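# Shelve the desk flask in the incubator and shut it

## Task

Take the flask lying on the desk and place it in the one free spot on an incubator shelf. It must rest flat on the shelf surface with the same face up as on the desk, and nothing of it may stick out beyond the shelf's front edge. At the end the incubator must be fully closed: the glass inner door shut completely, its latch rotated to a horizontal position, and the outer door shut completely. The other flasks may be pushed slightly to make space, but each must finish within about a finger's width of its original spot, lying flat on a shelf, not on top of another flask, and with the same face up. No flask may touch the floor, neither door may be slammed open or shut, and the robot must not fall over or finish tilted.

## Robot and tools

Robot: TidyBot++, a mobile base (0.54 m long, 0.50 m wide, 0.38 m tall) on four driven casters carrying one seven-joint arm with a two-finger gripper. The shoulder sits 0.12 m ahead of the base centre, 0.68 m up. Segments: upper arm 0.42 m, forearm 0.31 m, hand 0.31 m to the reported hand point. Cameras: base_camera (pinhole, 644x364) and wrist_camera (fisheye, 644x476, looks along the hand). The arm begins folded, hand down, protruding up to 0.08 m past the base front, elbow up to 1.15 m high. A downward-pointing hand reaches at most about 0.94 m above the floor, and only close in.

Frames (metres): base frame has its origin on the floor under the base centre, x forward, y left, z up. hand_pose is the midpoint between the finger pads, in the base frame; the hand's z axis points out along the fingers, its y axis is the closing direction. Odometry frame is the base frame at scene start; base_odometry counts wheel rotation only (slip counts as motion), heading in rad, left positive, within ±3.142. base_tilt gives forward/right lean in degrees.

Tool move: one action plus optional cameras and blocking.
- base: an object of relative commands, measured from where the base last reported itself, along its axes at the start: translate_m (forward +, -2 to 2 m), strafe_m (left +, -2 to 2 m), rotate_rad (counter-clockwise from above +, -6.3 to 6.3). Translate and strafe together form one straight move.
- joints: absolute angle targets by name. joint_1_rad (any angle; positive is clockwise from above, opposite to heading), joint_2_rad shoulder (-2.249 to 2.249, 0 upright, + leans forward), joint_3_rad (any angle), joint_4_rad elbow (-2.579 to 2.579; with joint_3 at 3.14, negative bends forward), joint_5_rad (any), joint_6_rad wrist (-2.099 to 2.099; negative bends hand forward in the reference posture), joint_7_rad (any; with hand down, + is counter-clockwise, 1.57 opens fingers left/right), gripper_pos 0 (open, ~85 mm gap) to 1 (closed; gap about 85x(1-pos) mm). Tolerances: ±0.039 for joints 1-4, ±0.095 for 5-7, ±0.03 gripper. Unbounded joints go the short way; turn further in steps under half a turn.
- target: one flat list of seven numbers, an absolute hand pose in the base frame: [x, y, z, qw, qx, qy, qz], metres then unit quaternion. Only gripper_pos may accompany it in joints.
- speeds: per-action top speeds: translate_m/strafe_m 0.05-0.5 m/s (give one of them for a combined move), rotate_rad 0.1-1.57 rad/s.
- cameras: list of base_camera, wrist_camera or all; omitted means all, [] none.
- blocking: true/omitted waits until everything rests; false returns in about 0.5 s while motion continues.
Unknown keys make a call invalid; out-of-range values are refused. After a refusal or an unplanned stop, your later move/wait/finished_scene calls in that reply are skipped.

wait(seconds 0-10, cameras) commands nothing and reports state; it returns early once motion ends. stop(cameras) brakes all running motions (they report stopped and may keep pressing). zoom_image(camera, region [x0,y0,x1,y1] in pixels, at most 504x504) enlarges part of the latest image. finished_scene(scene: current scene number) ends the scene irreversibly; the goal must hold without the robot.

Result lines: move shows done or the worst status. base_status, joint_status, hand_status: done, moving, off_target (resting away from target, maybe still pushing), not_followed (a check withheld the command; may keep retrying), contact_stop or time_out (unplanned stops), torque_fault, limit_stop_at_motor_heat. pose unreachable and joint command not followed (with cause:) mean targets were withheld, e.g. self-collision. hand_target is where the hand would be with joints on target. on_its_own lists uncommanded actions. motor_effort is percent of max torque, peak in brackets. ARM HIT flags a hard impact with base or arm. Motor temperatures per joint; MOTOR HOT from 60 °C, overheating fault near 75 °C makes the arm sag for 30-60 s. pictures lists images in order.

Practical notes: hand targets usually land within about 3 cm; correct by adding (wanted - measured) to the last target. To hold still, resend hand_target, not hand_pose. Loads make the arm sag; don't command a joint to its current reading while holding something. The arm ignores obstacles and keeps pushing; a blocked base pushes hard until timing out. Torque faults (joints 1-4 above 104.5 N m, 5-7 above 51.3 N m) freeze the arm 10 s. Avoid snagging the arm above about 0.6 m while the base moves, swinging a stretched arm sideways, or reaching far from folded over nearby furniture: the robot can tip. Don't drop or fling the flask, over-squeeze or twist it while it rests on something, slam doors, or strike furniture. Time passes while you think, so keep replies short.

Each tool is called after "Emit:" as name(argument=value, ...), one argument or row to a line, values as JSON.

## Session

Emit:
move(
  joints={"joint_1_rad": 0.0, "joint_2_rad": -0.34, "joint_3_rad": 3.1416, "joint_4_rad": -2.45, "joint_5_rad": 0.035, "joint_6_rad": 0.49, "joint_7_rad": 1.6, "gripper_pos": 0.0},
)

Scene clock: 1.93 s.
Motor temperatures (°C): [31 21 23 30 35 33 39]
move: done
base_odometry: x=+0.000 y=+0.000 heading=+0.000
base_tilt: forward=+0.0 right=-0.3
base_status: not commanded
joint_positions: joint_1_rad=-0.014 joint_2_rad=-0.353 joint_3_rad=+3.131 joint_4_rad=-2.459 joint_5_rad=-0.012 joint_6_rad=+0.446 joint_7_rad=+1.534 gripper_pos=+0.000
joint_status: all done
motor_effort: joint_1_rad=+0(2) joint_2_rad=-6(7) joint_3_rad=-1(2) joint_4_rad=+20(21) joint_5_rad=+0(1) joint_6_rad=+9(9) joint_7_rad=+1(2)
hand_pose: x=+0.5537 y=+0.0109 z=+0.8887 quat_wxyz=(-0.021, +0.738, -0.009, +0.675) (m; base frame)
hand_target: x=+0.5593 y=+0.0065 z=+0.9017 quat_wxyz=(+0.015, +0.724, +0.027, +0.689) (m; base frame)
hand_status: not commanded
pictures: base_camera, wrist_camera

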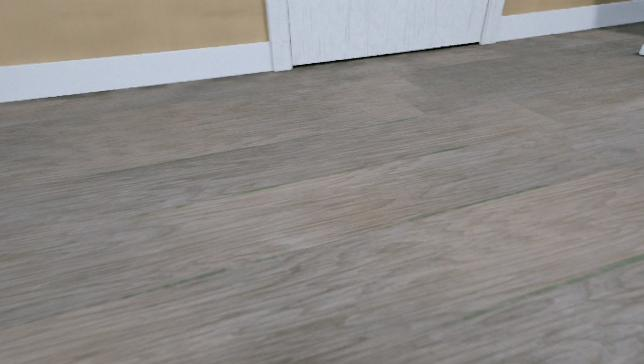

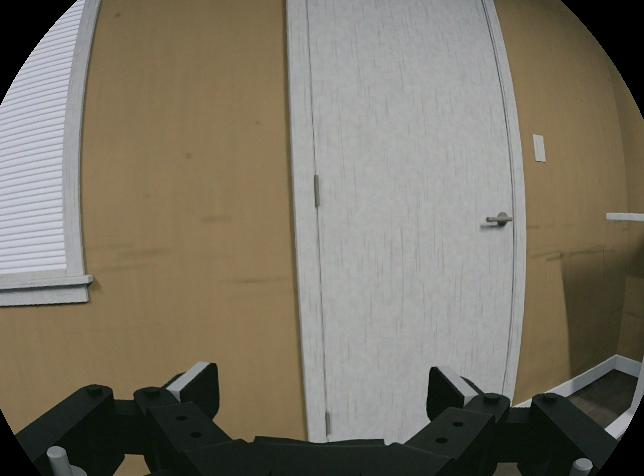

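Desk is to the right.

Emit:
move(
  base={"rotate_rad": -1.2},
  joints={"joint_6_rad": 0.38},
  cameras=["wrist_camera"],
)

Emit:
move(
  base={"rotate_rad": -1.2},
  cameras=["wrist_camera"],
)

Scene clock: 8.43 s.
Motor temperatures (°C): [31 21 23 30 35 33 39]
move: done
base_odometry: x=+0.000 y=+0.000 heading=-1.200
base_tilt: forward=+0.0 right=-0.4
base_status: done
joint_positions: joint_1_rad=-0.007 joint_2_rad=-0.350 joint_3_rad=+3.132 joint_4_rad=-2.458 joint_5_rad=-0.012 joint_6_rad=+0.381 joint_7_rad=+1.534 gripper_pos=+0.000
joint_status: all done
motor_effort: joint_1_rad=+0(2) joint_2_rad=-7(8) joint_3_rad=-1(2) joint_4_rad=+20(22) joint_5_rad=+0(1) joint_6_rad=+9(11) joint_7_rad=+0(1)
hand_pose: x=+0.5520 y=+0.0074 z=+0.8678 quat_wxyz=(-0.018, +0.760, -0.013, +0.650) (m; base frame)
hand_target: x=+0.5558 y=+0.0054 z=+0.8677 quat_wxyz=(+0.015, +0.761, +0.028, +0.648) (m; base frame)
hand_status: not commanded
pictures: wrist_camera

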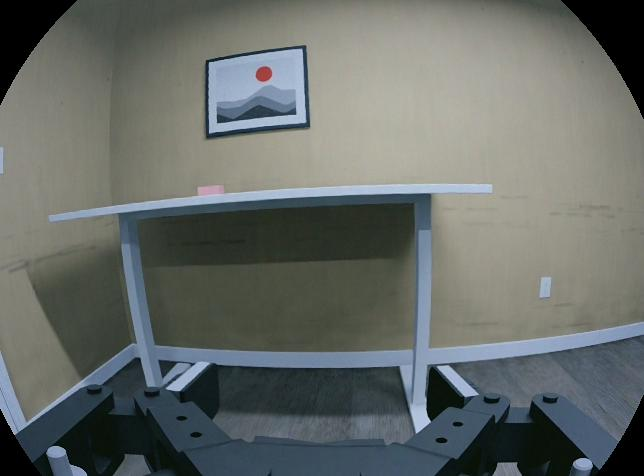

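Scene clock: 10.47 s.
Motor temperatures (°C): [31 21 23 30 35 33 39]
move: done
base_odometry: x=+0.000 y=+0.000 heading=-2.399
base_tilt: forward=+0.0 right=-0.3
base_status: done
joint_positions: joint_1_rad=-0.004 joint_2_rad=-0.350 joint_3_rad=+3.133 joint_4_rad=-2.458 joint_5_rad=-0.012 joint_6_rad=+0.381 joint_7_rad=+1.534 gripper_pos=+0.000
joint_status: not commanded
motor_effort: joint_1_rad=+0(2) joint_2_rad=-7(8) joint_3_rad=-1(2) joint_4_rad=+20(20) joint_5_rad=+0(1) joint_6_rad=+9(9) joint_7_rad=+1(1)
hand_pose: x=+0.5521 y=+0.0057 z=+0.8678 quat_wxyz=(-0.017, +0.760, -0.014, +0.650) (m; base frame)
hand_target: x=+0.5558 y=+0.0054 z=+0.8677 quat_wxyz=(+0.015, +0.761, +0.028, +0.648) (m; base frame)
hand_status: not commanded
pictures: wrist_camera

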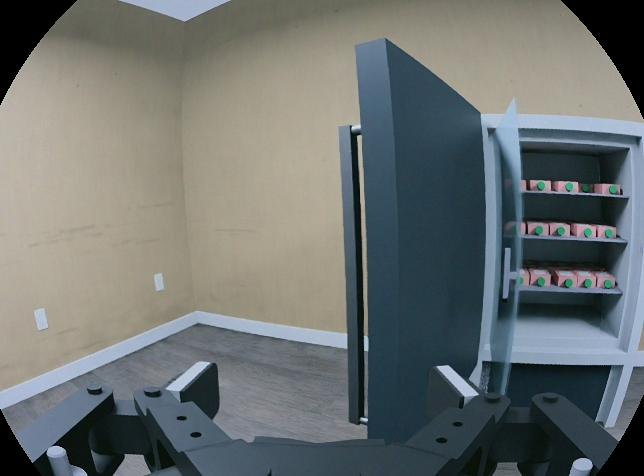

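Emit:
move(
  base={"rotate_rad": -0.55},
  joints={"joint_2_rad": -0.3, "joint_6_rad": 0.52},
  cameras=["wrist_camera"],
)

Emit:
zoom_image(
  camera="wrist_camera",
  region=[250, 100, 500, 340],
)

Scene clock: 19.37 s.
Motor temperatures (°C): [31 21 23 30 35 33 39]
move: done
base_odometry: x=+0.000 y=+0.000 heading=-2.949
base_tilt: forward=+0.1 right=-0.3
base_status: done
joint_positions: joint_1_rad=-0.003 joint_2_rad=-0.311 joint_3_rad=+3.135 joint_4_rad=-2.457 joint_5_rad=-0.012 joint_6_rad=+0.497 joint_7_rad=+1.534 gripper_pos=+0.000
joint_status: all done
motor_effort: joint_1_rad=-1(2) joint_2_rad=-8(9) joint_3_rad=-1(2) joint_4_rad=+20(21) joint_5_rad=+0(1) joint_6_rad=+9(10) joint_7_rad=+1(1)
hand_pose: x=+0.5641 y=+0.0040 z=+0.8867 quat_wxyz=(-0.016, +0.734, -0.015, +0.678) (m; base frame)
hand_target: x=+0.5684 y=+0.0068 z=+0.8932 quat_wxyz=(+0.014, +0.727, +0.028, +0.686) (m; base frame)
hand_status: not commanded
pictures: wrist_camera

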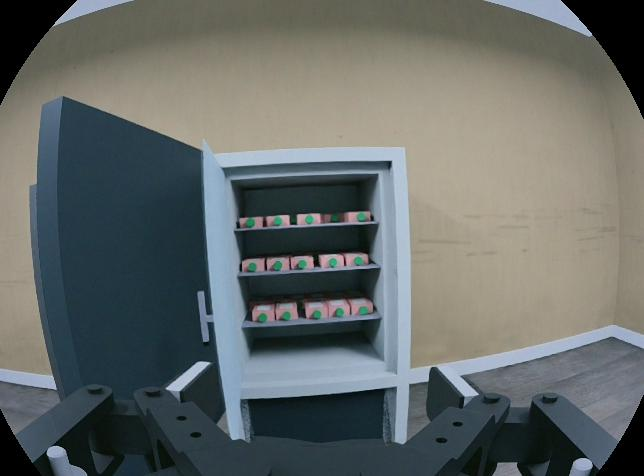

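Scaled by 2.016.

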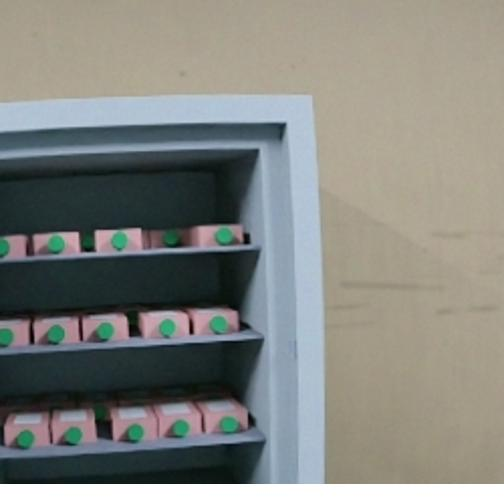

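Emit:
move(
  base={"rotate_rad": 1.95},
  joints={"joint_2_rad": -0.3, "joint_4_rad": -1.9, "joint_6_rad": -0.12, "joint_7_rad": 1.64, "joint_5_rad": 0.04},
  cameras=["wrist_camera"],
)

Emit:
zoom_image(
  camera="wrist_camera",
  region=[200, 180, 450, 420],
)

Scene clock: 49.60 s.
Motor temperatures (°C): [31 21 23 30 35 33 39]
move: done
base_odometry: x=+0.000 y=+0.000 heading=-0.999
base_tilt: forward=+0.0 right=-0.3
base_status: done
joint_positions: joint_1_rad=-0.001 joint_2_rad=-0.305 joint_3_rad=+3.138 joint_4_rad=-1.918 joint_5_rad=-0.012 joint_6_rad=-0.065 joint_7_rad=+1.565 gripper_pos=+0.000
joint_status: all done
motor_effort: joint_1_rad=+0(2) joint_2_rad=-11(13) joint_3_rad=+0(3) joint_4_rad=+22(23) joint_5_rad=+0(1) joint_6_rad=+9(10) joint_7_rad=+0(1)
hand_pose: x=+0.6162 y=+0.0043 z=+1.0363 quat_wxyz=(-0.007, +0.744, -0.004, +0.668) (m; base frame)
hand_target: x=+0.6167 y=-0.0001 z=+1.0283 quat_wxyz=(+0.037, +0.757, +0.040, +0.651) (m; base frame)
hand_status: not commanded
pictures: wrist_camera

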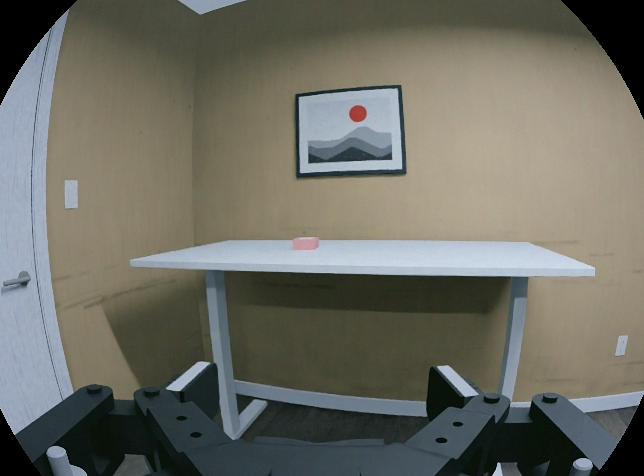

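Scaled by 2.016.

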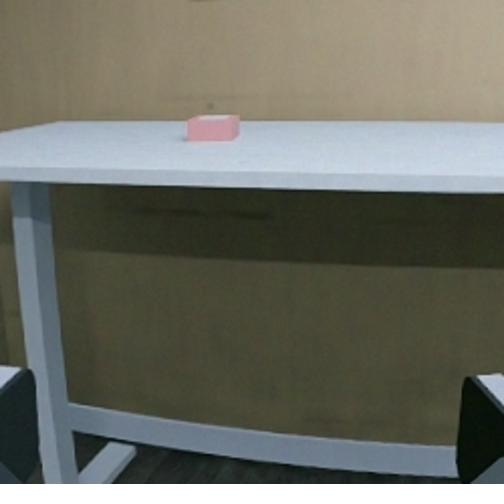

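Emit:
move(
  base={"rotate_rad": -0.13},
  cameras=[],
)

Emit:
move(
  base={"translate_m": 0.5, "strafe_m": 0.3},
  cameras=["wrist_camera"],
)

Emit:
zoom_image(
  camera="wrist_camera",
  region=[200, 180, 450, 420],
)

Scene clock: 80.23 s.
Motor temperatures (°C): [31 21 23 30 35 33 39]
move: done
base_odometry: x=+0.000 y=+0.000 heading=-1.129
base_tilt: forward=+0.0 right=-0.4
base_status: done
joint_positions: joint_1_rad=+0.001 joint_2_rad=-0.305 joint_3_rad=+3.141 joint_4_rad=-1.918 joint_5_rad=-0.012 joint_6_rad=-0.066 joint_7_rad=+1.565 gripper_pos=+0.000
joint_status: not commanded
motor_effort: joint_1_rad=-1(2) joint_2_rad=-11(11) joint_3_rad=-1(3) joint_4_rad=+23(23) joint_5_rad=+1(1) joint_6_rad=+9(9) joint_7_rad=+1(1)
hand_pose: x=+0.6162 y=+0.0015 z=+1.0360 quat_wxyz=(-0.006, +0.744, -0.006, +0.668) (m; base frame)
hand_target: x=+0.6167 y=-0.0001 z=+1.0283 quat_wxyz=(+0.037, +0.757, +0.040, +0.651) (m; base frame)
hand_status: not commanded
pictures: none
No camera images: "cameras" was empty.

Scene clock: 82.63 s.
Motor temperatures (°C): [31 21 23 30 35 33 39]
move: done
base_odometry: x=+0.485 y=-0.324 heading=-1.129
base_tilt: forward=+0.1 right=-0.3
base_status: done
joint_positions: joint_1_rad=+0.001 joint_2_rad=-0.294 joint_3_rad=+3.141 joint_4_rad=-1.917 joint_5_rad=-0.012 joint_6_rad=-0.069 joint_7_rad=+1.565 gripper_pos=+0.000
joint_status: not commanded
motor_effort: joint_1_rad=+0(2) joint_2_rad=-11(14) joint_3_rad=+0(2) joint_4_rad=+22(23) joint_5_rad=+0(1) joint_6_rad=+9(9) joint_7_rad=+0(1)
hand_pose: x=+0.6200 y=+0.0015 z=+1.0307 quat_wxyz=(-0.006, +0.748, -0.006, +0.663) (m; base frame)
hand_target: x=+0.6167 y=-0.0001 z=+1.0283 quat_wxyz=(+0.037, +0.757, +0.040, +0.651) (m; base frame)
hand_status: not commanded
pictures: wrist_camera

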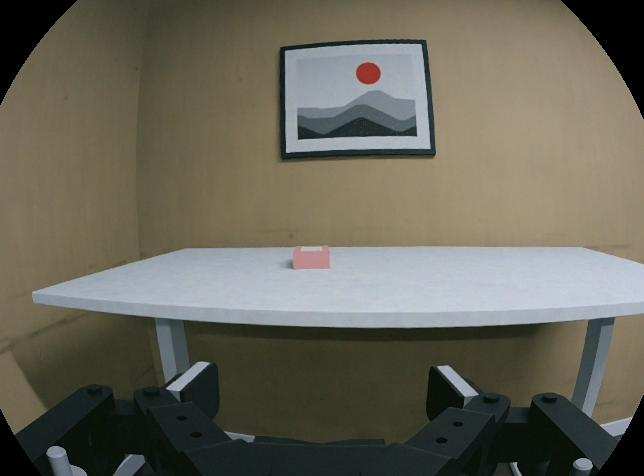

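Scaled by 2.016.

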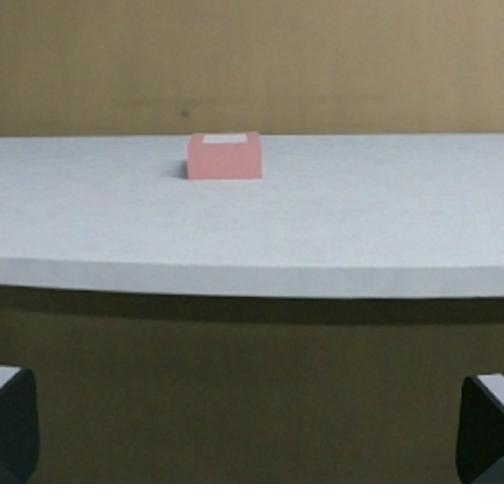

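Emit:
move(
  base={"translate_m": 0.38, "strafe_m": 0.015},
  joints={"joint_2_rad": 0.11, "joint_4_rad": -1.06, "joint_6_rad": -0.97, "gripper_pos": 0.0},
  speeds={"translate_m": 0.3},
  cameras=["wrist_camera"],
)

Emit:
zoom_image(
  camera="wrist_camera",
  region=[200, 130, 450, 380],
)

Scene clock: 105.27 s.
Motor temperatures (°C): [31 21 23 30 35 33 39]
move: done
base_odometry: x=+0.661 y=-0.661 heading=-1.129
base_tilt: forward=+0.1 right=-0.3
base_status: done
joint_positions: joint_1_rad=+0.001 joint_2_rad=+0.116 joint_3_rad=+3.141 joint_4_rad=-1.080 joint_5_rad=-0.012 joint_6_rad=-0.914 joint_7_rad=+1.565 gripper_pos=+0.000
joint_status: all done
motor_effort: joint_1_rad=-1(1) joint_2_rad=-24(28) joint_3_rad=+0(2) joint_4_rad=+20(24) joint_5_rad=+0(1) joint_6_rad=+8(10) joint_7_rad=+0(1)
hand_pose: x=+0.7274 y=+0.0042 z=+1.0545 quat_wxyz=(-0.007, +0.870, -0.003, +0.493) (m; base frame)
hand_target: x=+0.7168 y=-0.0089 z=+1.0551 quat_wxyz=(+0.037, +0.876, +0.032, +0.479) (m; base frame)
hand_status: not commanded
pictures: wrist_camera

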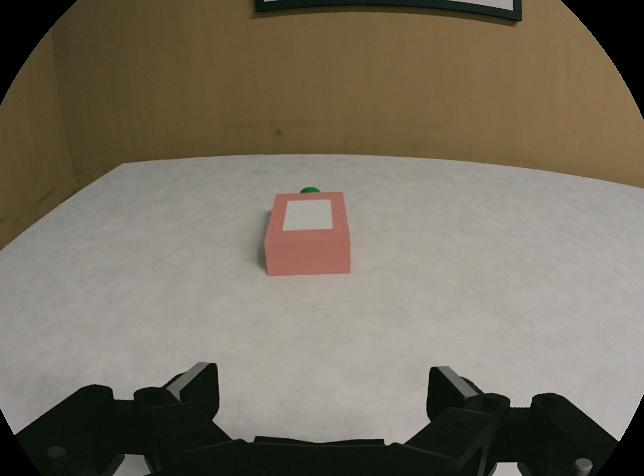

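Scaled by 2.016.

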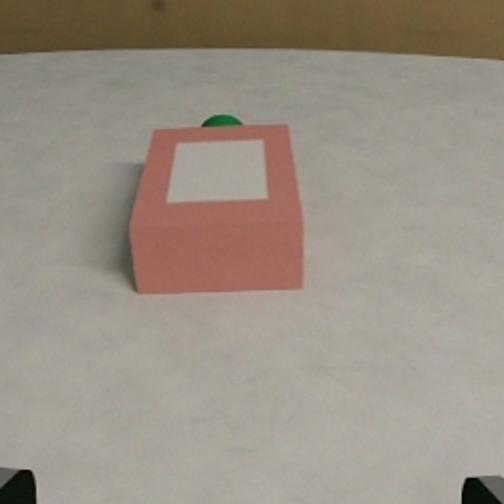

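Emit:
move(
  base={"translate_m": 0.13, "strafe_m": 0.013},
  joints={"joint_2_rad": 0.08, "joint_4_rad": -1.303, "joint_6_rad": -0.76},
  speeds={"translate_m": 0.15},
  cameras=["wrist_camera"],
)

Emit:
zoom_image(
  camera="wrist_camera",
  region=[200, 160, 450, 410],
)

Scene clock: 128.60 s.
Motor temperatures (°C): [31 21 23 31 35 33 39]
move: done
base_odometry: x=+0.729 y=-0.773 heading=-1.129
base_tilt: forward=+0.1 right=-0.3
base_status: done
joint_positions: joint_1_rad=+0.001 joint_2_rad=+0.096 joint_3_rad=+3.141 joint_4_rad=-1.295 joint_5_rad=-0.012 joint_6_rad=-0.804 joint_7_rad=+1.565 gripper_pos=+0.000
joint_status: all done
motor_effort: joint_1_rad=-1(1) joint_2_rad=-24(29) joint_3_rad=-1(2) joint_4_rad=+21(23) joint_5_rad=+0(1) joint_6_rad=+7(8) joint_7_rad=+1(1)
hand_pose: x=+0.7213 y=+0.0039 z=+0.9752 quat_wxyz=(-0.007, +0.890, -0.004, +0.456) (m; base frame)
hand_target: x=+0.7231 y=-0.0072 z=+0.9915 quat_wxyz=(+0.036, +0.877, +0.036, +0.478) (m; base frame)
hand_status: not commanded
pictures: wrist_camera

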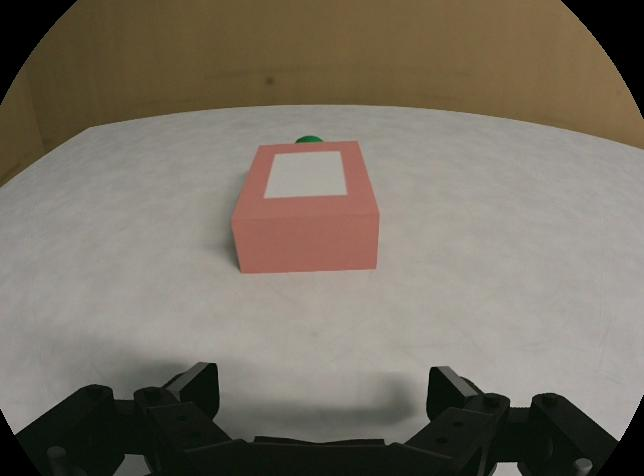

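Scaled by 2.016.

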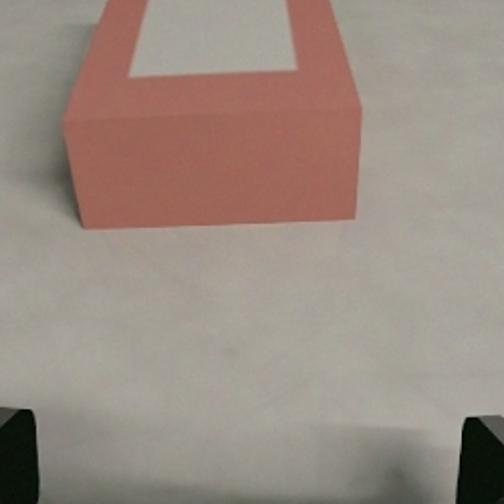

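Emit:
move(
  base={"rotate_rad": -0.02, "strafe_m": 0.0253},
  joints={"joint_6_rad": -0.68, "joint_7_rad": 1.69},
  speeds={"strafe_m": 0.1},
  cameras=["wrist_camera"],
)

Emit:
zoom_image(
  camera="wrist_camera",
  region=[200, 130, 450, 380],
)

Scene clock: 180.03 s.
Motor temperatures (°C): [31 21 23 30 35 33 39]
move: done
base_odometry: x=+0.752 y=-0.762 heading=-1.149
base_tilt: forward=+0.0 right=-0.3
base_status: done
joint_positions: joint_1_rad=-0.003 joint_2_rad=+0.095 joint_3_rad=+3.141 joint_4_rad=-1.297 joint_5_rad=-0.012 joint_6_rad=-0.710 joint_7_rad=+1.625 gripper_pos=+0.000
joint_status: all done
motor_effort: joint_1_rad=+0(3) joint_2_rad=-24(26) joint_3_rad=-1(4) joint_4_rad=+21(22) joint_5_rad=+0(1) joint_6_rad=+8(8) joint_7_rad=+1(1)
hand_pose: x=+0.7365 y=+0.0061 z=+0.9988 quat_wxyz=(+0.007, +0.868, +0.023, +0.497) (m; base frame)
hand_target: x=+0.7358 y=-0.0065 z=+1.0129 quat_wxyz=(+0.049, +0.856, +0.058, +0.511) (m; base frame)
hand_status: not commanded
pictures: wrist_camera

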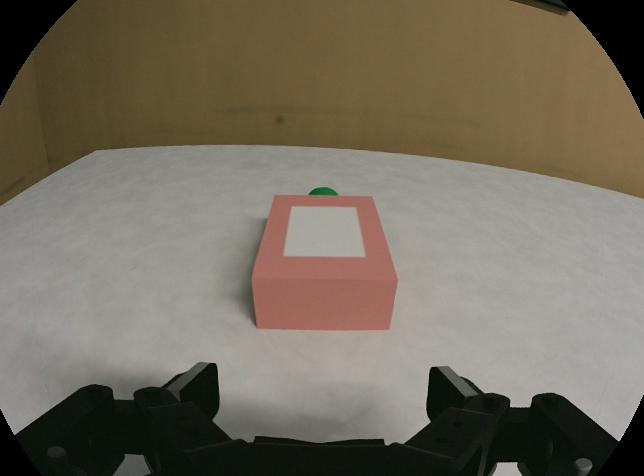

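Scaled by 2.016.

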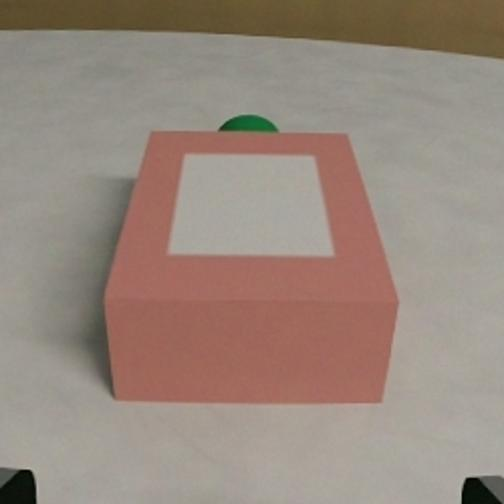

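Emit:
move(
  joints={"joint_2_rad": 0.102},
  cameras=[],
)

Emit:
move(
  base={"translate_m": 0.06},
  speeds={"translate_m": 0.08},
  cameras=["wrist_camera"],
)

Emit:
zoom_image(
  camera="wrist_camera",
  region=[200, 180, 450, 430],
)

Scene clock: 197.77 s.
Motor temperatures (°C): [31 22 23 30 35 33 39]
move: done
base_odometry: x=+0.752 y=-0.762 heading=-1.149
base_tilt: forward=+0.1 right=-0.4
base_status: not commanded
joint_positions: joint_1_rad=-0.003 joint_2_rad=+0.100 joint_3_rad=+3.141 joint_4_rad=-1.297 joint_5_rad=-0.012 joint_6_rad=-0.710 joint_7_rad=+1.625 gripper_pos=+0.000
joint_status: all done
motor_effort: joint_1_rad=+0(1) joint_2_rad=-25(26) joint_3_rad=-1(1) joint_4_rad=+21(22) joint_5_rad=+0(1) joint_6_rad=+8(8) joint_7_rad=+0(1)
hand_pose: x=+0.7382 y=+0.0061 z=+0.9956 quat_wxyz=(+0.007, +0.869, +0.023, +0.494) (m; base frame)
hand_target: x=+0.7429 y=-0.0065 z=+0.9993 quat_wxyz=(+0.049, +0.862, +0.059, +0.502) (m; base frame)
hand_status: not commanded
pictures: none
No camera images: "cameras" was empty.

Scene clock: 199.03 s.
Motor temperatures (°C): [31 22 23 30 35 33 39]
move: done
base_odometry: x=+0.776 y=-0.817 heading=-1.149
base_tilt: forward=+0.0 right=-0.4
base_status: done
joint_positions: joint_1_rad=-0.003 joint_2_rad=+0.104 joint_3_rad=+3.141 joint_4_rad=-1.298 joint_5_rad=-0.012 joint_6_rad=-0.710 joint_7_rad=+1.625 gripper_pos=+0.000
joint_status: not commanded
motor_effort: joint_1_rad=-1(2) joint_2_rad=-25(27) joint_3_rad=+0(2) joint_4_rad=+21(22) joint_5_rad=+0(1) joint_6_rad=+8(8) joint_7_rad=+0(1)
hand_pose: x=+0.7394 y=+0.0061 z=+0.9929 quat_wxyz=(+0.007, +0.870, +0.023, +0.493) (m; base frame)
hand_target: x=+0.7429 y=-0.0065 z=+0.9993 quat_wxyz=(+0.049, +0.862, +0.059, +0.502) (m; base frame)
hand_status: not commanded
pictures: wrist_camera

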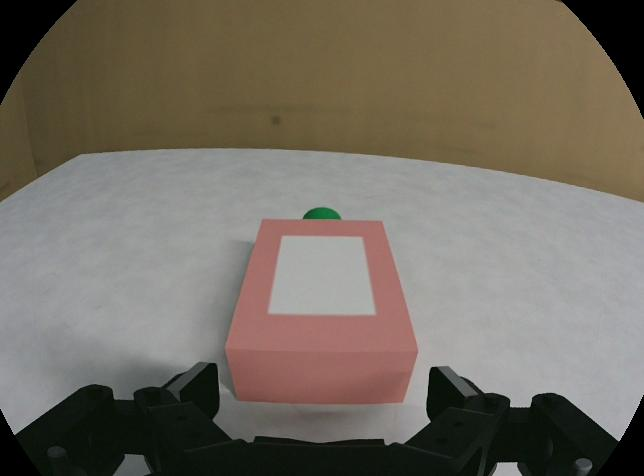

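Scaled by 2.016.

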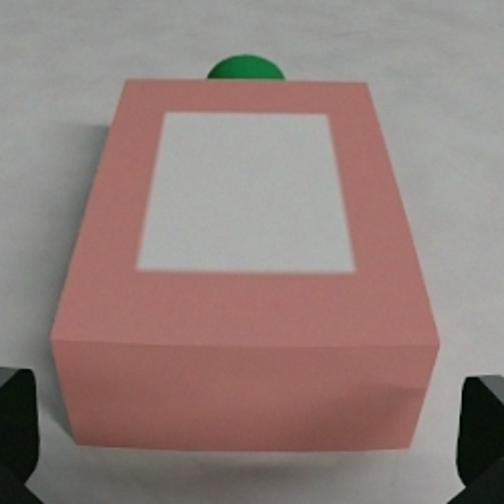

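Emit:
move(
  base={"translate_m": 0.03, "strafe_m": 0.002},
  joints={"joint_2_rad": 0.122},
  speeds={"translate_m": 0.05},
  cameras=["wrist_camera"],
)

Emit:
zoom_image(
  camera="wrist_camera",
  region=[200, 220, 450, 470],
)

Scene clock: 211.83 s.
Motor temperatures (°C): [31 22 23 30 35 33 39]
move: done
base_odometry: x=+0.790 y=-0.844 heading=-1.149
base_tilt: forward=+0.1 right=-0.3
base_status: done
joint_positions: joint_1_rad=-0.003 joint_2_rad=+0.120 joint_3_rad=+3.141 joint_4_rad=-1.298 joint_5_rad=-0.012 joint_6_rad=-0.710 joint_7_rad=+1.625 gripper_pos=+0.000
joint_status: all done
motor_effort: joint_1_rad=-1(1) joint_2_rad=-25(29) joint_3_rad=-1(2) joint_4_rad=+21(22) joint_5_rad=+0(0) joint_6_rad=+8(8) joint_7_rad=+0(1)
hand_pose: x=+0.7443 y=+0.0061 z=+0.9828 quat_wxyz=(+0.006, +0.874, +0.023, +0.485) (m; base frame)
hand_target: x=+0.7491 y=-0.0065 z=+0.9868 quat_wxyz=(+0.048, +0.867, +0.059, +0.493) (m; base frame)
hand_status: not commanded
pictures: wrist_camera

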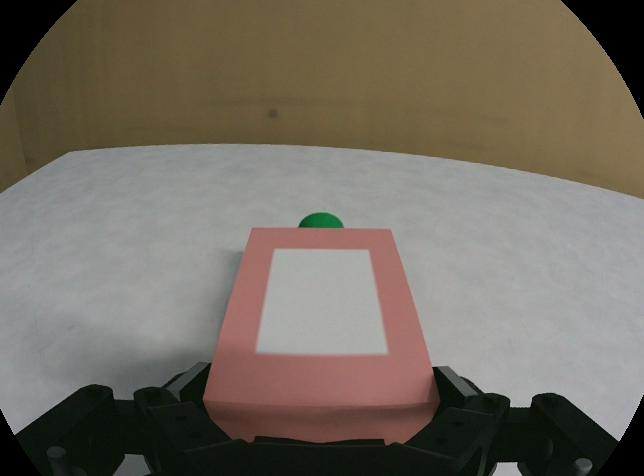

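Scaled by 2.016.

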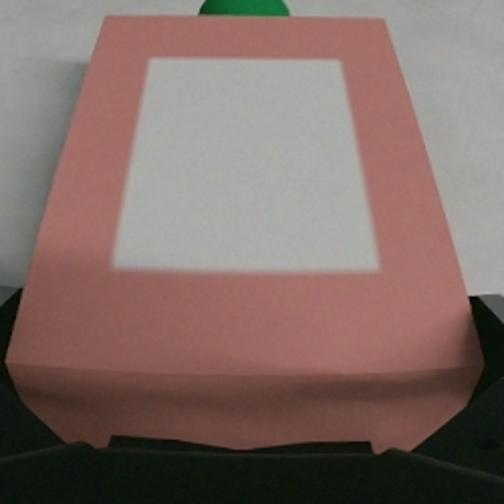

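Emit:
move(
  base={"translate_m": 0.045, "strafe_m": 0.001},
  speeds={"translate_m": 0.05},
  cameras=["wrist_camera"],
)

Emit:
zoom_image(
  camera="wrist_camera",
  region=[200, 220, 450, 470],
)

Scene clock: 218.63 s.
Motor temperatures (°C): [31 22 23 30 35 33 39]
move: done
base_odometry: x=+0.810 y=-0.885 heading=-1.149
base_tilt: forward=+0.0 right=-0.3
base_status: done
joint_positions: joint_1_rad=-0.003 joint_2_rad=+0.121 joint_3_rad=+3.141 joint_4_rad=-1.298 joint_5_rad=-0.012 joint_6_rad=-0.710 joint_7_rad=+1.625 gripper_pos=+0.000
joint_status: not commanded
motor_effort: joint_1_rad=+0(1) joint_2_rad=-25(28) joint_3_rad=-1(2) joint_4_rad=+21(22) joint_5_rad=+0(1) joint_6_rad=+7(8) joint_7_rad=+1(1)
hand_pose: x=+0.7447 y=+0.0061 z=+0.9822 quat_wxyz=(+0.006, +0.874, +0.023, +0.485) (m; base frame)
hand_target: x=+0.7491 y=-0.0065 z=+0.9868 quat_wxyz=(+0.048, +0.867, +0.059, +0.493) (m; base frame)
hand_status: not commanded
pictures: wrist_camera

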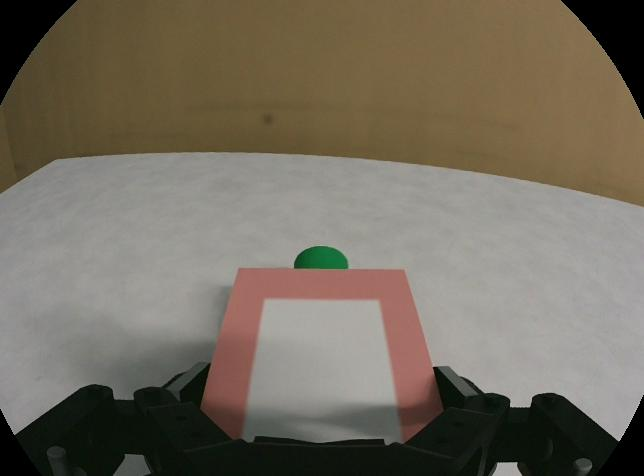

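Scaled by 2.016.

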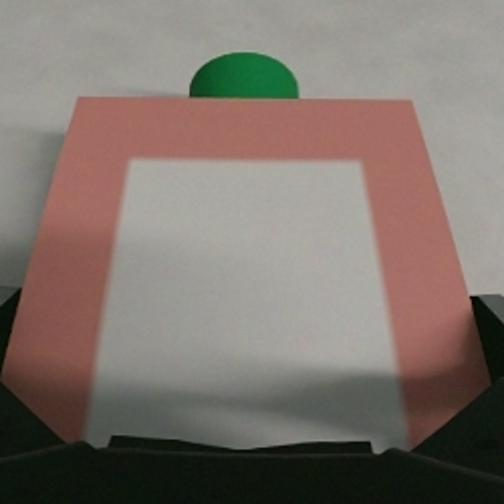

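Emit:
move(
  joints={"gripper_pos": 0.3},
  cameras=[],
)

Emit:
move(
  joints={"joint_2_rad": 0.06},
  cameras=[],
)

Emit:
move(
  joints={"gripper_pos": 1.0, "joint_2_rad": 0.0},
  cameras=["wrist_camera"],
)

Scene clock: 224.80 s.
Motor temperatures (°C): [31 22 23 30 35 33 39]
move: off_target
base_odometry: x=+0.810 y=-0.885 heading=-1.149
base_tilt: forward=+0.1 right=-0.3
base_status: not commanded
joint_positions: joint_1_rad=-0.003 joint_2_rad=+0.120 joint_3_rad=+3.141 joint_4_rad=-1.298 joint_5_rad=-0.012 joint_6_rad=-0.708 joint_7_rad=+1.625 gripper_pos=+0.040
joint_status: gripper_pos off_target (ended at +0.040, target +0.300)
motor_effort: joint_1_rad=-1(2) joint_2_rad=-24(26) joint_3_rad=-1(2) joint_4_rad=+19(22) joint_5_rad=+1(1) joint_6_rad=+7(8) joint_7_rad=+1(1)
hand_pose: x=+0.7445 y=+0.0061 z=+0.9832 quat_wxyz=(+0.006, +0.874, +0.023, +0.486) (m; base frame)
hand_target: x=+0.7491 y=-0.0065 z=+0.9868 quat_wxyz=(+0.048, +0.867, +0.059, +0.493) (m; base frame)
hand_status: not commanded
pictures: none
No camera images: "cameras" was empty.

Scene clock: 225.73 s.
Motor temperatures (°C): [31 22 23 30 35 33 39]
move: done
base_odometry: x=+0.810 y=-0.885 heading=-1.149
base_tilt: forward=+0.0 right=-0.3
base_status: not commanded
joint_positions: joint_1_rad=-0.003 joint_2_rad=+0.082 joint_3_rad=+3.141 joint_4_rad=-1.305 joint_5_rad=-0.012 joint_6_rad=-0.708 joint_7_rad=+1.625 gripper_pos=+0.040
joint_status: all done
motor_effort: joint_1_rad=+1(2) joint_2_rad=-25(28) joint_3_rad=-2(2) joint_4_rad=+22(23) joint_5_rad=+0(0) joint_6_rad=+8(9) joint_7_rad=+0(1)
hand_pose: x=+0.7319 y=+0.0060 z=+1.0028 quat_wxyz=(+0.007, +0.866, +0.023, +0.500) (m; base frame)
hand_target: x=+0.7290 y=-0.0065 z=+1.0252 quat_wxyz=(+0.050, +0.851, +0.057, +0.520) (m; base frame)
hand_status: not commanded
pictures: none
No camera images: "cameras" was empty.

Scene clock: 226.67 s.
Motor temperatures (°C): [31 22 23 30 35 33 39]
move: off_target
base_odometry: x=+0.810 y=-0.885 heading=-1.149
base_tilt: forward=+0.0 right=-0.4
base_status: not commanded
joint_positions: joint_1_rad=-0.003 joint_2_rad=+0.015 joint_3_rad=+3.141 joint_4_rad=-1.305 joint_5_rad=-0.012 joint_6_rad=-0.708 joint_7_rad=+1.625 gripper_pos=+0.040
joint_status: gripper_pos off_target (ended at +0.040, target +1.000); the others done
motor_effort: joint_1_rad=-1(1) joint_2_rad=-23(27) joint_3_rad=-1(2) joint_4_rad=+21(23) joint_5_rad=+0(0) joint_6_rad=+9(9) joint_7_rad=+0(1)
hand_pose: x=+0.7091 y=+0.0060 z=+1.0429 quat_wxyz=(+0.007, +0.849, +0.023, +0.528) (m; base frame)
hand_target: x=+0.7073 y=-0.0065 z=+1.0612 quat_wxyz=(+0.052, +0.835, +0.056, +0.545) (m; base frame)
hand_status: not commanded
pictures: wrist_camera

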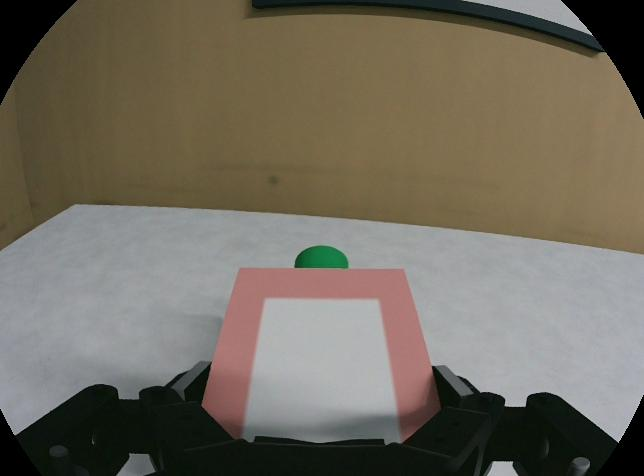

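Emit:
move(
  base={"translate_m": -0.5},
  speeds={"translate_m": 0.3},
  cameras=[],
)

Emit:
move(
  base={"rotate_rad": -1.571},
  speeds={"rotate_rad": 0.8},
  cameras=["wrist_camera"],
)

Emit:
zoom_image(
  camera="wrist_camera",
  region=[150, 100, 500, 320],
)

Scene clock: 242.40 s.
Motor temperatures (°C): [31 22 23 30 35 33 39]
move: done
base_odometry: x=+0.605 y=-0.428 heading=-1.149
base_tilt: forward=+0.0 right=-0.3
base_status: done
joint_positions: joint_1_rad=-0.002 joint_2_rad=+0.009 joint_3_rad=+3.141 joint_4_rad=-1.305 joint_5_rad=-0.012 joint_6_rad=-0.708 joint_7_rad=+1.625 gripper_pos=+0.040
joint_status: not commanded
motor_effort: joint_1_rad=-1(2) joint_2_rad=-22(26) joint_3_rad=-1(3) joint_4_rad=+22(23) joint_5_rad=+0(1) joint_6_rad=+9(9) joint_7_rad=+0(1)
hand_pose: x=+0.7067 y=+0.0057 z=+1.0467 quat_wxyz=(+0.008, +0.847, +0.022, +0.531) (m; base frame)
hand_target: x=+0.7073 y=-0.0065 z=+1.0612 quat_wxyz=(+0.052, +0.835, +0.056, +0.545) (m; base frame)
hand_status: not commanded
pictures: none
No camera images: "cameras" was empty.

Scene clock: 245.20 s.
Motor temperatures (°C): [31 22 23 30 35 33 39]
move: done
base_odometry: x=+0.605 y=-0.428 heading=-2.720
base_tilt: forward=+0.0 right=-0.3
base_status: done
joint_positions: joint_1_rad=+0.003 joint_2_rad=+0.009 joint_3_rad=+3.141 joint_4_rad=-1.305 joint_5_rad=-0.012 joint_6_rad=-0.708 joint_7_rad=+1.625 gripper_pos=+0.040
joint_status: not commanded
motor_effort: joint_1_rad=-1(3) joint_2_rad=-22(23) joint_3_rad=-1(3) joint_4_rad=+22(23) joint_5_rad=+0(1) joint_6_rad=+9(9) joint_7_rad=+0(1)
hand_pose: x=+0.7068 y=+0.0027 z=+1.0467 quat_wxyz=(+0.009, +0.847, +0.020, +0.531) (m; base frame)
hand_target: x=+0.7073 y=-0.0065 z=+1.0612 quat_wxyz=(+0.052, +0.835, +0.056, +0.545) (m; base frame)
hand_status: not commanded
pictures: wrist_camera

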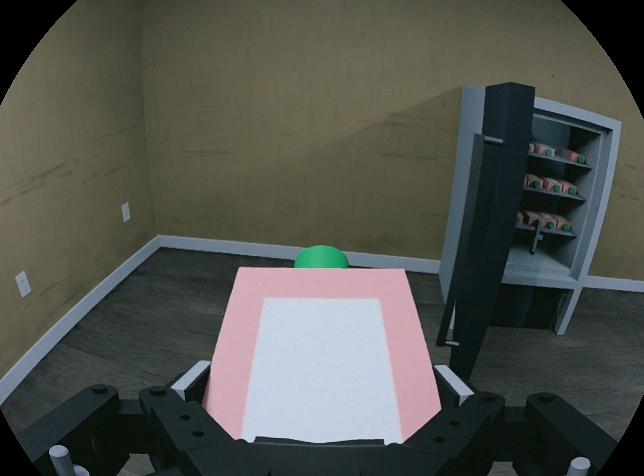

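Scaled by 1.440.

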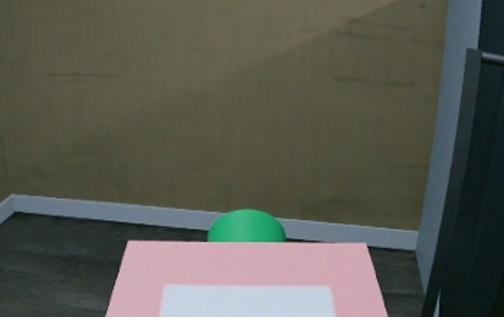

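Emit:
move(
  base={"rotate_rad": -0.22},
  speeds={"rotate_rad": 0.6},
  joints={"joint_2_rad": 0.06},
  cameras=[],
)

Emit:
move(
  base={"translate_m": 1.0, "strafe_m": -0.6},
  speeds={"translate_m": 0.4},
  cameras=["wrist_camera"],
)

Emit:
zoom_image(
  camera="wrist_camera",
  region=[200, 20, 500, 270],
)

Scene clock: 270.87 s.
Motor temperatures (°C): [31 22 23 30 35 33 39]
move: done
base_odometry: x=+0.605 y=-0.428 heading=-2.940
base_tilt: forward=+0.0 right=-0.3
base_status: done
joint_positions: joint_1_rad=+0.005 joint_2_rad=+0.067 joint_3_rad=+3.146 joint_4_rad=-1.306 joint_5_rad=-0.012 joint_6_rad=-0.708 joint_7_rad=+1.625 gripper_pos=+0.040
joint_status: all done
motor_effort: joint_1_rad=+0(4) joint_2_rad=-24(27) joint_3_rad=-1(4) joint_4_rad=+22(23) joint_5_rad=+0(1) joint_6_rad=+9(9) joint_7_rad=+0(1)
hand_pose: x=+0.7272 y=-0.0013 z=+1.0110 quat_wxyz=(+0.010, +0.863, +0.018, +0.505) (m; base frame)
hand_target: x=+0.7290 y=-0.0065 z=+1.0252 quat_wxyz=(+0.050, +0.851, +0.057, +0.520) (m; base frame)
hand_status: not commanded
pictures: none
No camera images: "cameras" was empty.

Scene clock: 274.93 s.
Motor temperatures (°C): [31 22 23 30 35 33 39]
move: done
base_odometry: x=-0.495 y=-0.041 heading=-2.940
base_tilt: forward=+0.1 right=-0.3
base_status: done
joint_positions: joint_1_rad=+0.004 joint_2_rad=+0.070 joint_3_rad=+3.146 joint_4_rad=-1.306 joint_5_rad=-0.012 joint_6_rad=-0.708 joint_7_rad=+1.625 gripper_pos=+0.040
joint_status: not commanded
motor_effort: joint_1_rad=-1(3) joint_2_rad=-25(27) joint_3_rad=-1(3) joint_4_rad=+22(23) joint_5_rad=+0(1) joint_6_rad=+9(9) joint_7_rad=+0(1)
hand_pose: x=+0.7280 y=-0.0010 z=+1.0095 quat_wxyz=(+0.010, +0.863, +0.018, +0.504) (m; base frame)
hand_target: x=+0.7290 y=-0.0065 z=+1.0252 quat_wxyz=(+0.050, +0.851, +0.057, +0.520) (m; base frame)
hand_status: not commanded
pictures: wrist_camera

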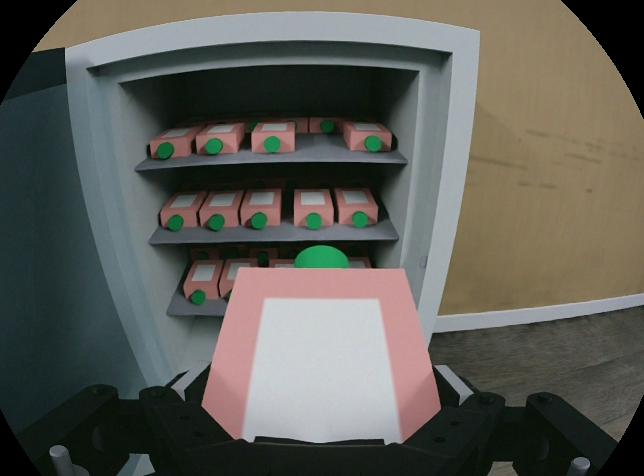

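Scaled by 1.680.

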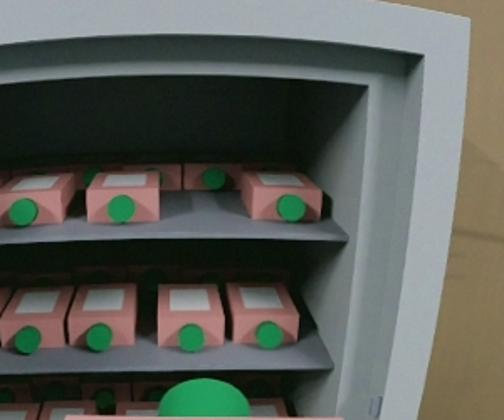

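Emit:
move(
  base={"rotate_rad": 0.029},
  joints={"joint_2_rad": 0.1, "joint_4_rad": -1.135, "joint_6_rad": -0.93},
  cameras=[],
)

Emit:
move(
  base={"translate_m": 0.28, "strafe_m": -0.045},
  speeds={"translate_m": 0.25},
  cameras=["wrist_camera"],
)

Emit:
zoom_image(
  camera="wrist_camera",
  region=[150, 50, 500, 280],
)

Scene clock: 326.33 s.
Motor temperatures (°C): [31 22 23 30 35 33 39]
move: done
base_odometry: x=-0.495 y=-0.041 heading=-2.912
base_tilt: forward=+0.0 right=-0.3
base_status: done
joint_positions: joint_1_rad=-0.002 joint_2_rad=+0.091 joint_3_rad=+3.144 joint_4_rad=-1.157 joint_5_rad=-0.012 joint_6_rad=-0.878 joint_7_rad=+1.625 gripper_pos=+0.040
joint_status: all done
motor_effort: joint_1_rad=+0(4) joint_2_rad=-25(26) joint_3_rad=-1(4) joint_4_rad=+21(23) joint_5_rad=+0(1) joint_6_rad=+9(9) joint_7_rad=+0(1)
hand_pose: x=+0.7201 y=+0.0041 z=+1.0361 quat_wxyz=(+0.007, +0.874, +0.022, +0.486) (m; base frame)
hand_target: x=+0.7157 y=-0.0086 z=+1.0299 quat_wxyz=(+0.048, +0.881, +0.056, +0.467) (m; base frame)
hand_status: not commanded
pictures: none
No camera images: "cameras" was empty.

Scene clock: 328.33 s.
Motor temperatures (°C): [31 22 23 30 35 33 39]
move: done
base_odometry: x=-0.778 y=-0.061 heading=-2.911
base_tilt: forward=+0.0 right=-0.3
base_status: done
joint_positions: joint_1_rad=-0.002 joint_2_rad=+0.109 joint_3_rad=+3.144 joint_4_rad=-1.157 joint_5_rad=-0.012 joint_6_rad=-0.882 joint_7_rad=+1.625 gripper_pos=+0.040
joint_status: not commanded
motor_effort: joint_1_rad=+0(2) joint_2_rad=-25(28) joint_3_rad=-1(2) joint_4_rad=+21(22) joint_5_rad=+0(1) joint_6_rad=+8(9) joint_7_rad=+0(1)
hand_pose: x=+0.7255 y=+0.0041 z=+1.0247 quat_wxyz=(+0.007, +0.879, +0.022, +0.477) (m; base frame)
hand_target: x=+0.7157 y=-0.0086 z=+1.0299 quat_wxyz=(+0.048, +0.881, +0.056, +0.467) (m; base frame)
hand_status: not commanded
pictures: wrist_camera

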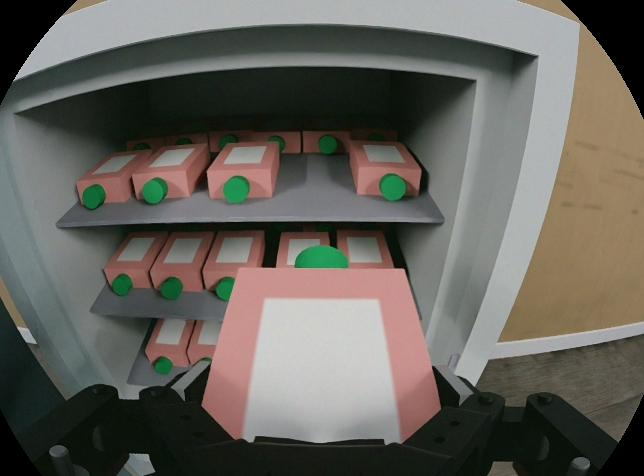

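Scaled by 1.440.

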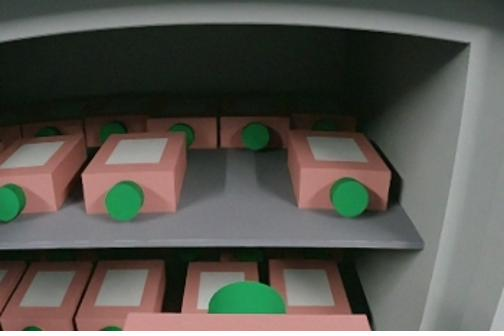

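Emit:
move(
  base={"translate_m": 0.13, "strafe_m": 0.004},
  speeds={"translate_m": 0.15},
  cameras=[],
)

Emit:
move(
  joints={"joint_2_rad": 0.11, "joint_4_rad": -1.255, "joint_6_rad": -0.7},
  cameras=["wrist_camera"],
)

Emit:
zoom_image(
  camera="wrist_camera",
  region=[150, 100, 500, 330],
)

Scene clock: 350.37 s.
Motor temperatures (°C): [31 22 23 31 35 33 39]
move: done
base_odometry: x=-0.904 y=-0.094 heading=-2.911
base_tilt: forward=+0.1 right=-0.3
base_status: done
joint_positions: joint_1_rad=-0.002 joint_2_rad=+0.112 joint_3_rad=+3.144 joint_4_rad=-1.156 joint_5_rad=-0.012 joint_6_rad=-0.884 joint_7_rad=+1.625 gripper_pos=+0.040
joint_status: not commanded
motor_effort: joint_1_rad=-1(1) joint_2_rad=-25(29) joint_3_rad=-1(2) joint_4_rad=+22(22) joint_5_rad=+0(0) joint_6_rad=+8(9) joint_7_rad=+1(1)
hand_pose: x=+0.7263 y=+0.0041 z=+1.0227 quat_wxyz=(+0.007, +0.880, +0.022, +0.475) (m; base frame)
hand_target: x=+0.7157 y=-0.0086 z=+1.0299 quat_wxyz=(+0.048, +0.881, +0.056, +0.467) (m; base frame)
hand_status: not commanded
pictures: none
No camera images: "cameras" was empty.

Scene clock: 351.33 s.
Motor temperatures (°C): [31 22 23 31 35 33 39]
move: done
base_odometry: x=-0.904 y=-0.094 heading=-2.911
base_tilt: forward=+0.1 right=-0.3
base_status: not commanded
joint_positions: joint_1_rad=-0.002 joint_2_rad=+0.115 joint_3_rad=+3.144 joint_4_rad=-1.252 joint_5_rad=-0.012 joint_6_rad=-0.746 joint_7_rad=+1.625 gripper_pos=+0.040
joint_status: all done
motor_effort: joint_1_rad=+0(1) joint_2_rad=-26(28) joint_3_rad=-1(2) joint_4_rad=+22(23) joint_5_rad=+0(1) joint_6_rad=+9(9) joint_7_rad=+0(1)
hand_pose: x=+0.7419 y=+0.0038 z=+1.0027 quat_wxyz=(+0.008, +0.870, +0.021, +0.492) (m; base frame)
hand_target: x=+0.7469 y=-0.0067 z=+1.0168 quat_wxyz=(+0.049, +0.856, +0.058, +0.511) (m; base frame)
hand_status: not commanded
pictures: wrist_camera

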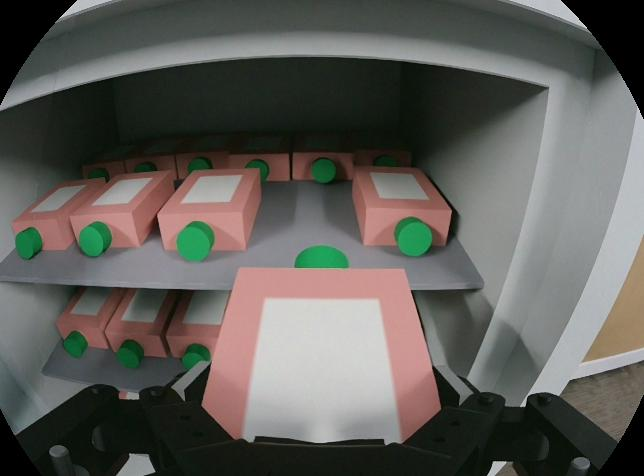

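Scaled by 1.440.

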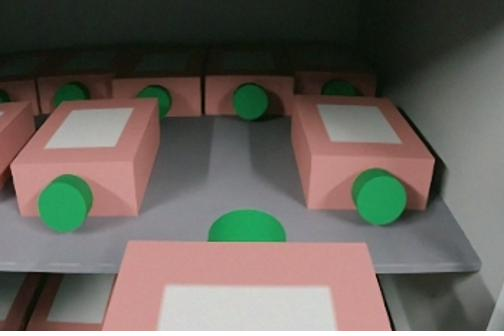

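Emit:
move(
  base={"translate_m": 0.03, "strafe_m": 0.013},
  speeds={"translate_m": 0.1},
  cameras=["wrist_camera"],
)

Emit:
zoom_image(
  camera="wrist_camera",
  region=[150, 100, 500, 330],
)

Scene clock: 378.07 s.
Motor temperatures (°C): [31 22 23 30 35 33 39]
move: done
base_odometry: x=-0.930 y=-0.114 heading=-2.912
base_tilt: forward=+0.0 right=-0.3
base_status: done
joint_positions: joint_1_rad=-0.002 joint_2_rad=+0.121 joint_3_rad=+3.144 joint_4_rad=-1.252 joint_5_rad=-0.012 joint_6_rad=-0.744 joint_7_rad=+1.625 gripper_pos=+0.040
joint_status: not commanded
motor_effort: joint_1_rad=+0(2) joint_2_rad=-27(29) joint_3_rad=-1(3) joint_4_rad=+22(23) joint_5_rad=+0(1) joint_6_rad=+9(9) joint_7_rad=+0(1)
hand_pose: x=+0.7441 y=+0.0037 z=+0.9991 quat_wxyz=(+0.008, +0.872, +0.021, +0.490) (m; base frame)
hand_target: x=+0.7469 y=-0.0067 z=+1.0168 quat_wxyz=(+0.049, +0.856, +0.058, +0.511) (m; base frame)
hand_status: not commanded
pictures: wrist_camera

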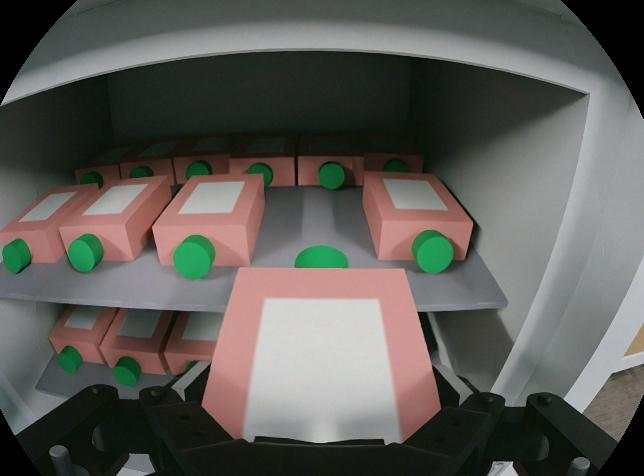

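Scaled by 1.440.

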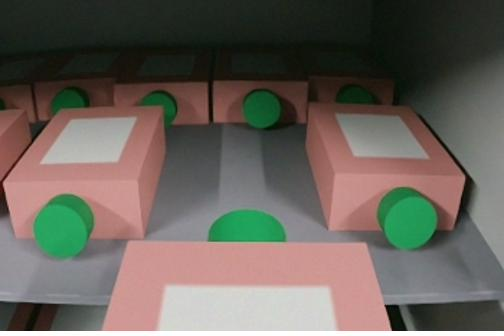

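Emit:
move(
  base={"translate_m": 0.06, "strafe_m": 0.008},
  speeds={"translate_m": 0.06},
  cameras=["wrist_camera"],
)

Emit:
zoom_image(
  camera="wrist_camera",
  region=[150, 130, 500, 360],
)

Scene clock: 387.80 s.
Motor temperatures (°C): [31 22 23 30 35 33 39]
move: done
base_odometry: x=-0.987 y=-0.135 heading=-2.911
base_tilt: forward=+0.1 right=-0.3
base_status: done
joint_positions: joint_1_rad=-0.002 joint_2_rad=+0.121 joint_3_rad=+3.144 joint_4_rad=-1.252 joint_5_rad=-0.012 joint_6_rad=-0.744 joint_7_rad=+1.625 gripper_pos=+0.040
joint_status: not commanded
motor_effort: joint_1_rad=+0(2) joint_2_rad=-27(29) joint_3_rad=-1(3) joint_4_rad=+22(23) joint_5_rad=+0(1) joint_6_rad=+9(9) joint_7_rad=+1(1)
hand_pose: x=+0.7442 y=+0.0036 z=+0.9992 quat_wxyz=(+0.008, +0.871, +0.021, +0.490) (m; base frame)
hand_target: x=+0.7469 y=-0.0067 z=+1.0168 quat_wxyz=(+0.049, +0.856, +0.058, +0.511) (m; base frame)
hand_status: not commanded
pictures: wrist_camera

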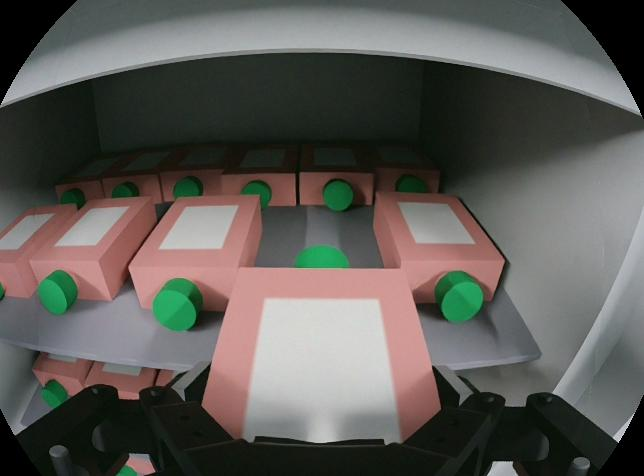

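Scaled by 1.440.

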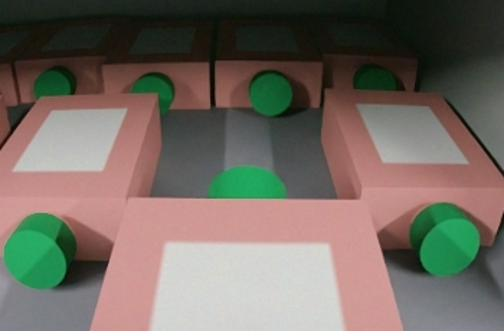

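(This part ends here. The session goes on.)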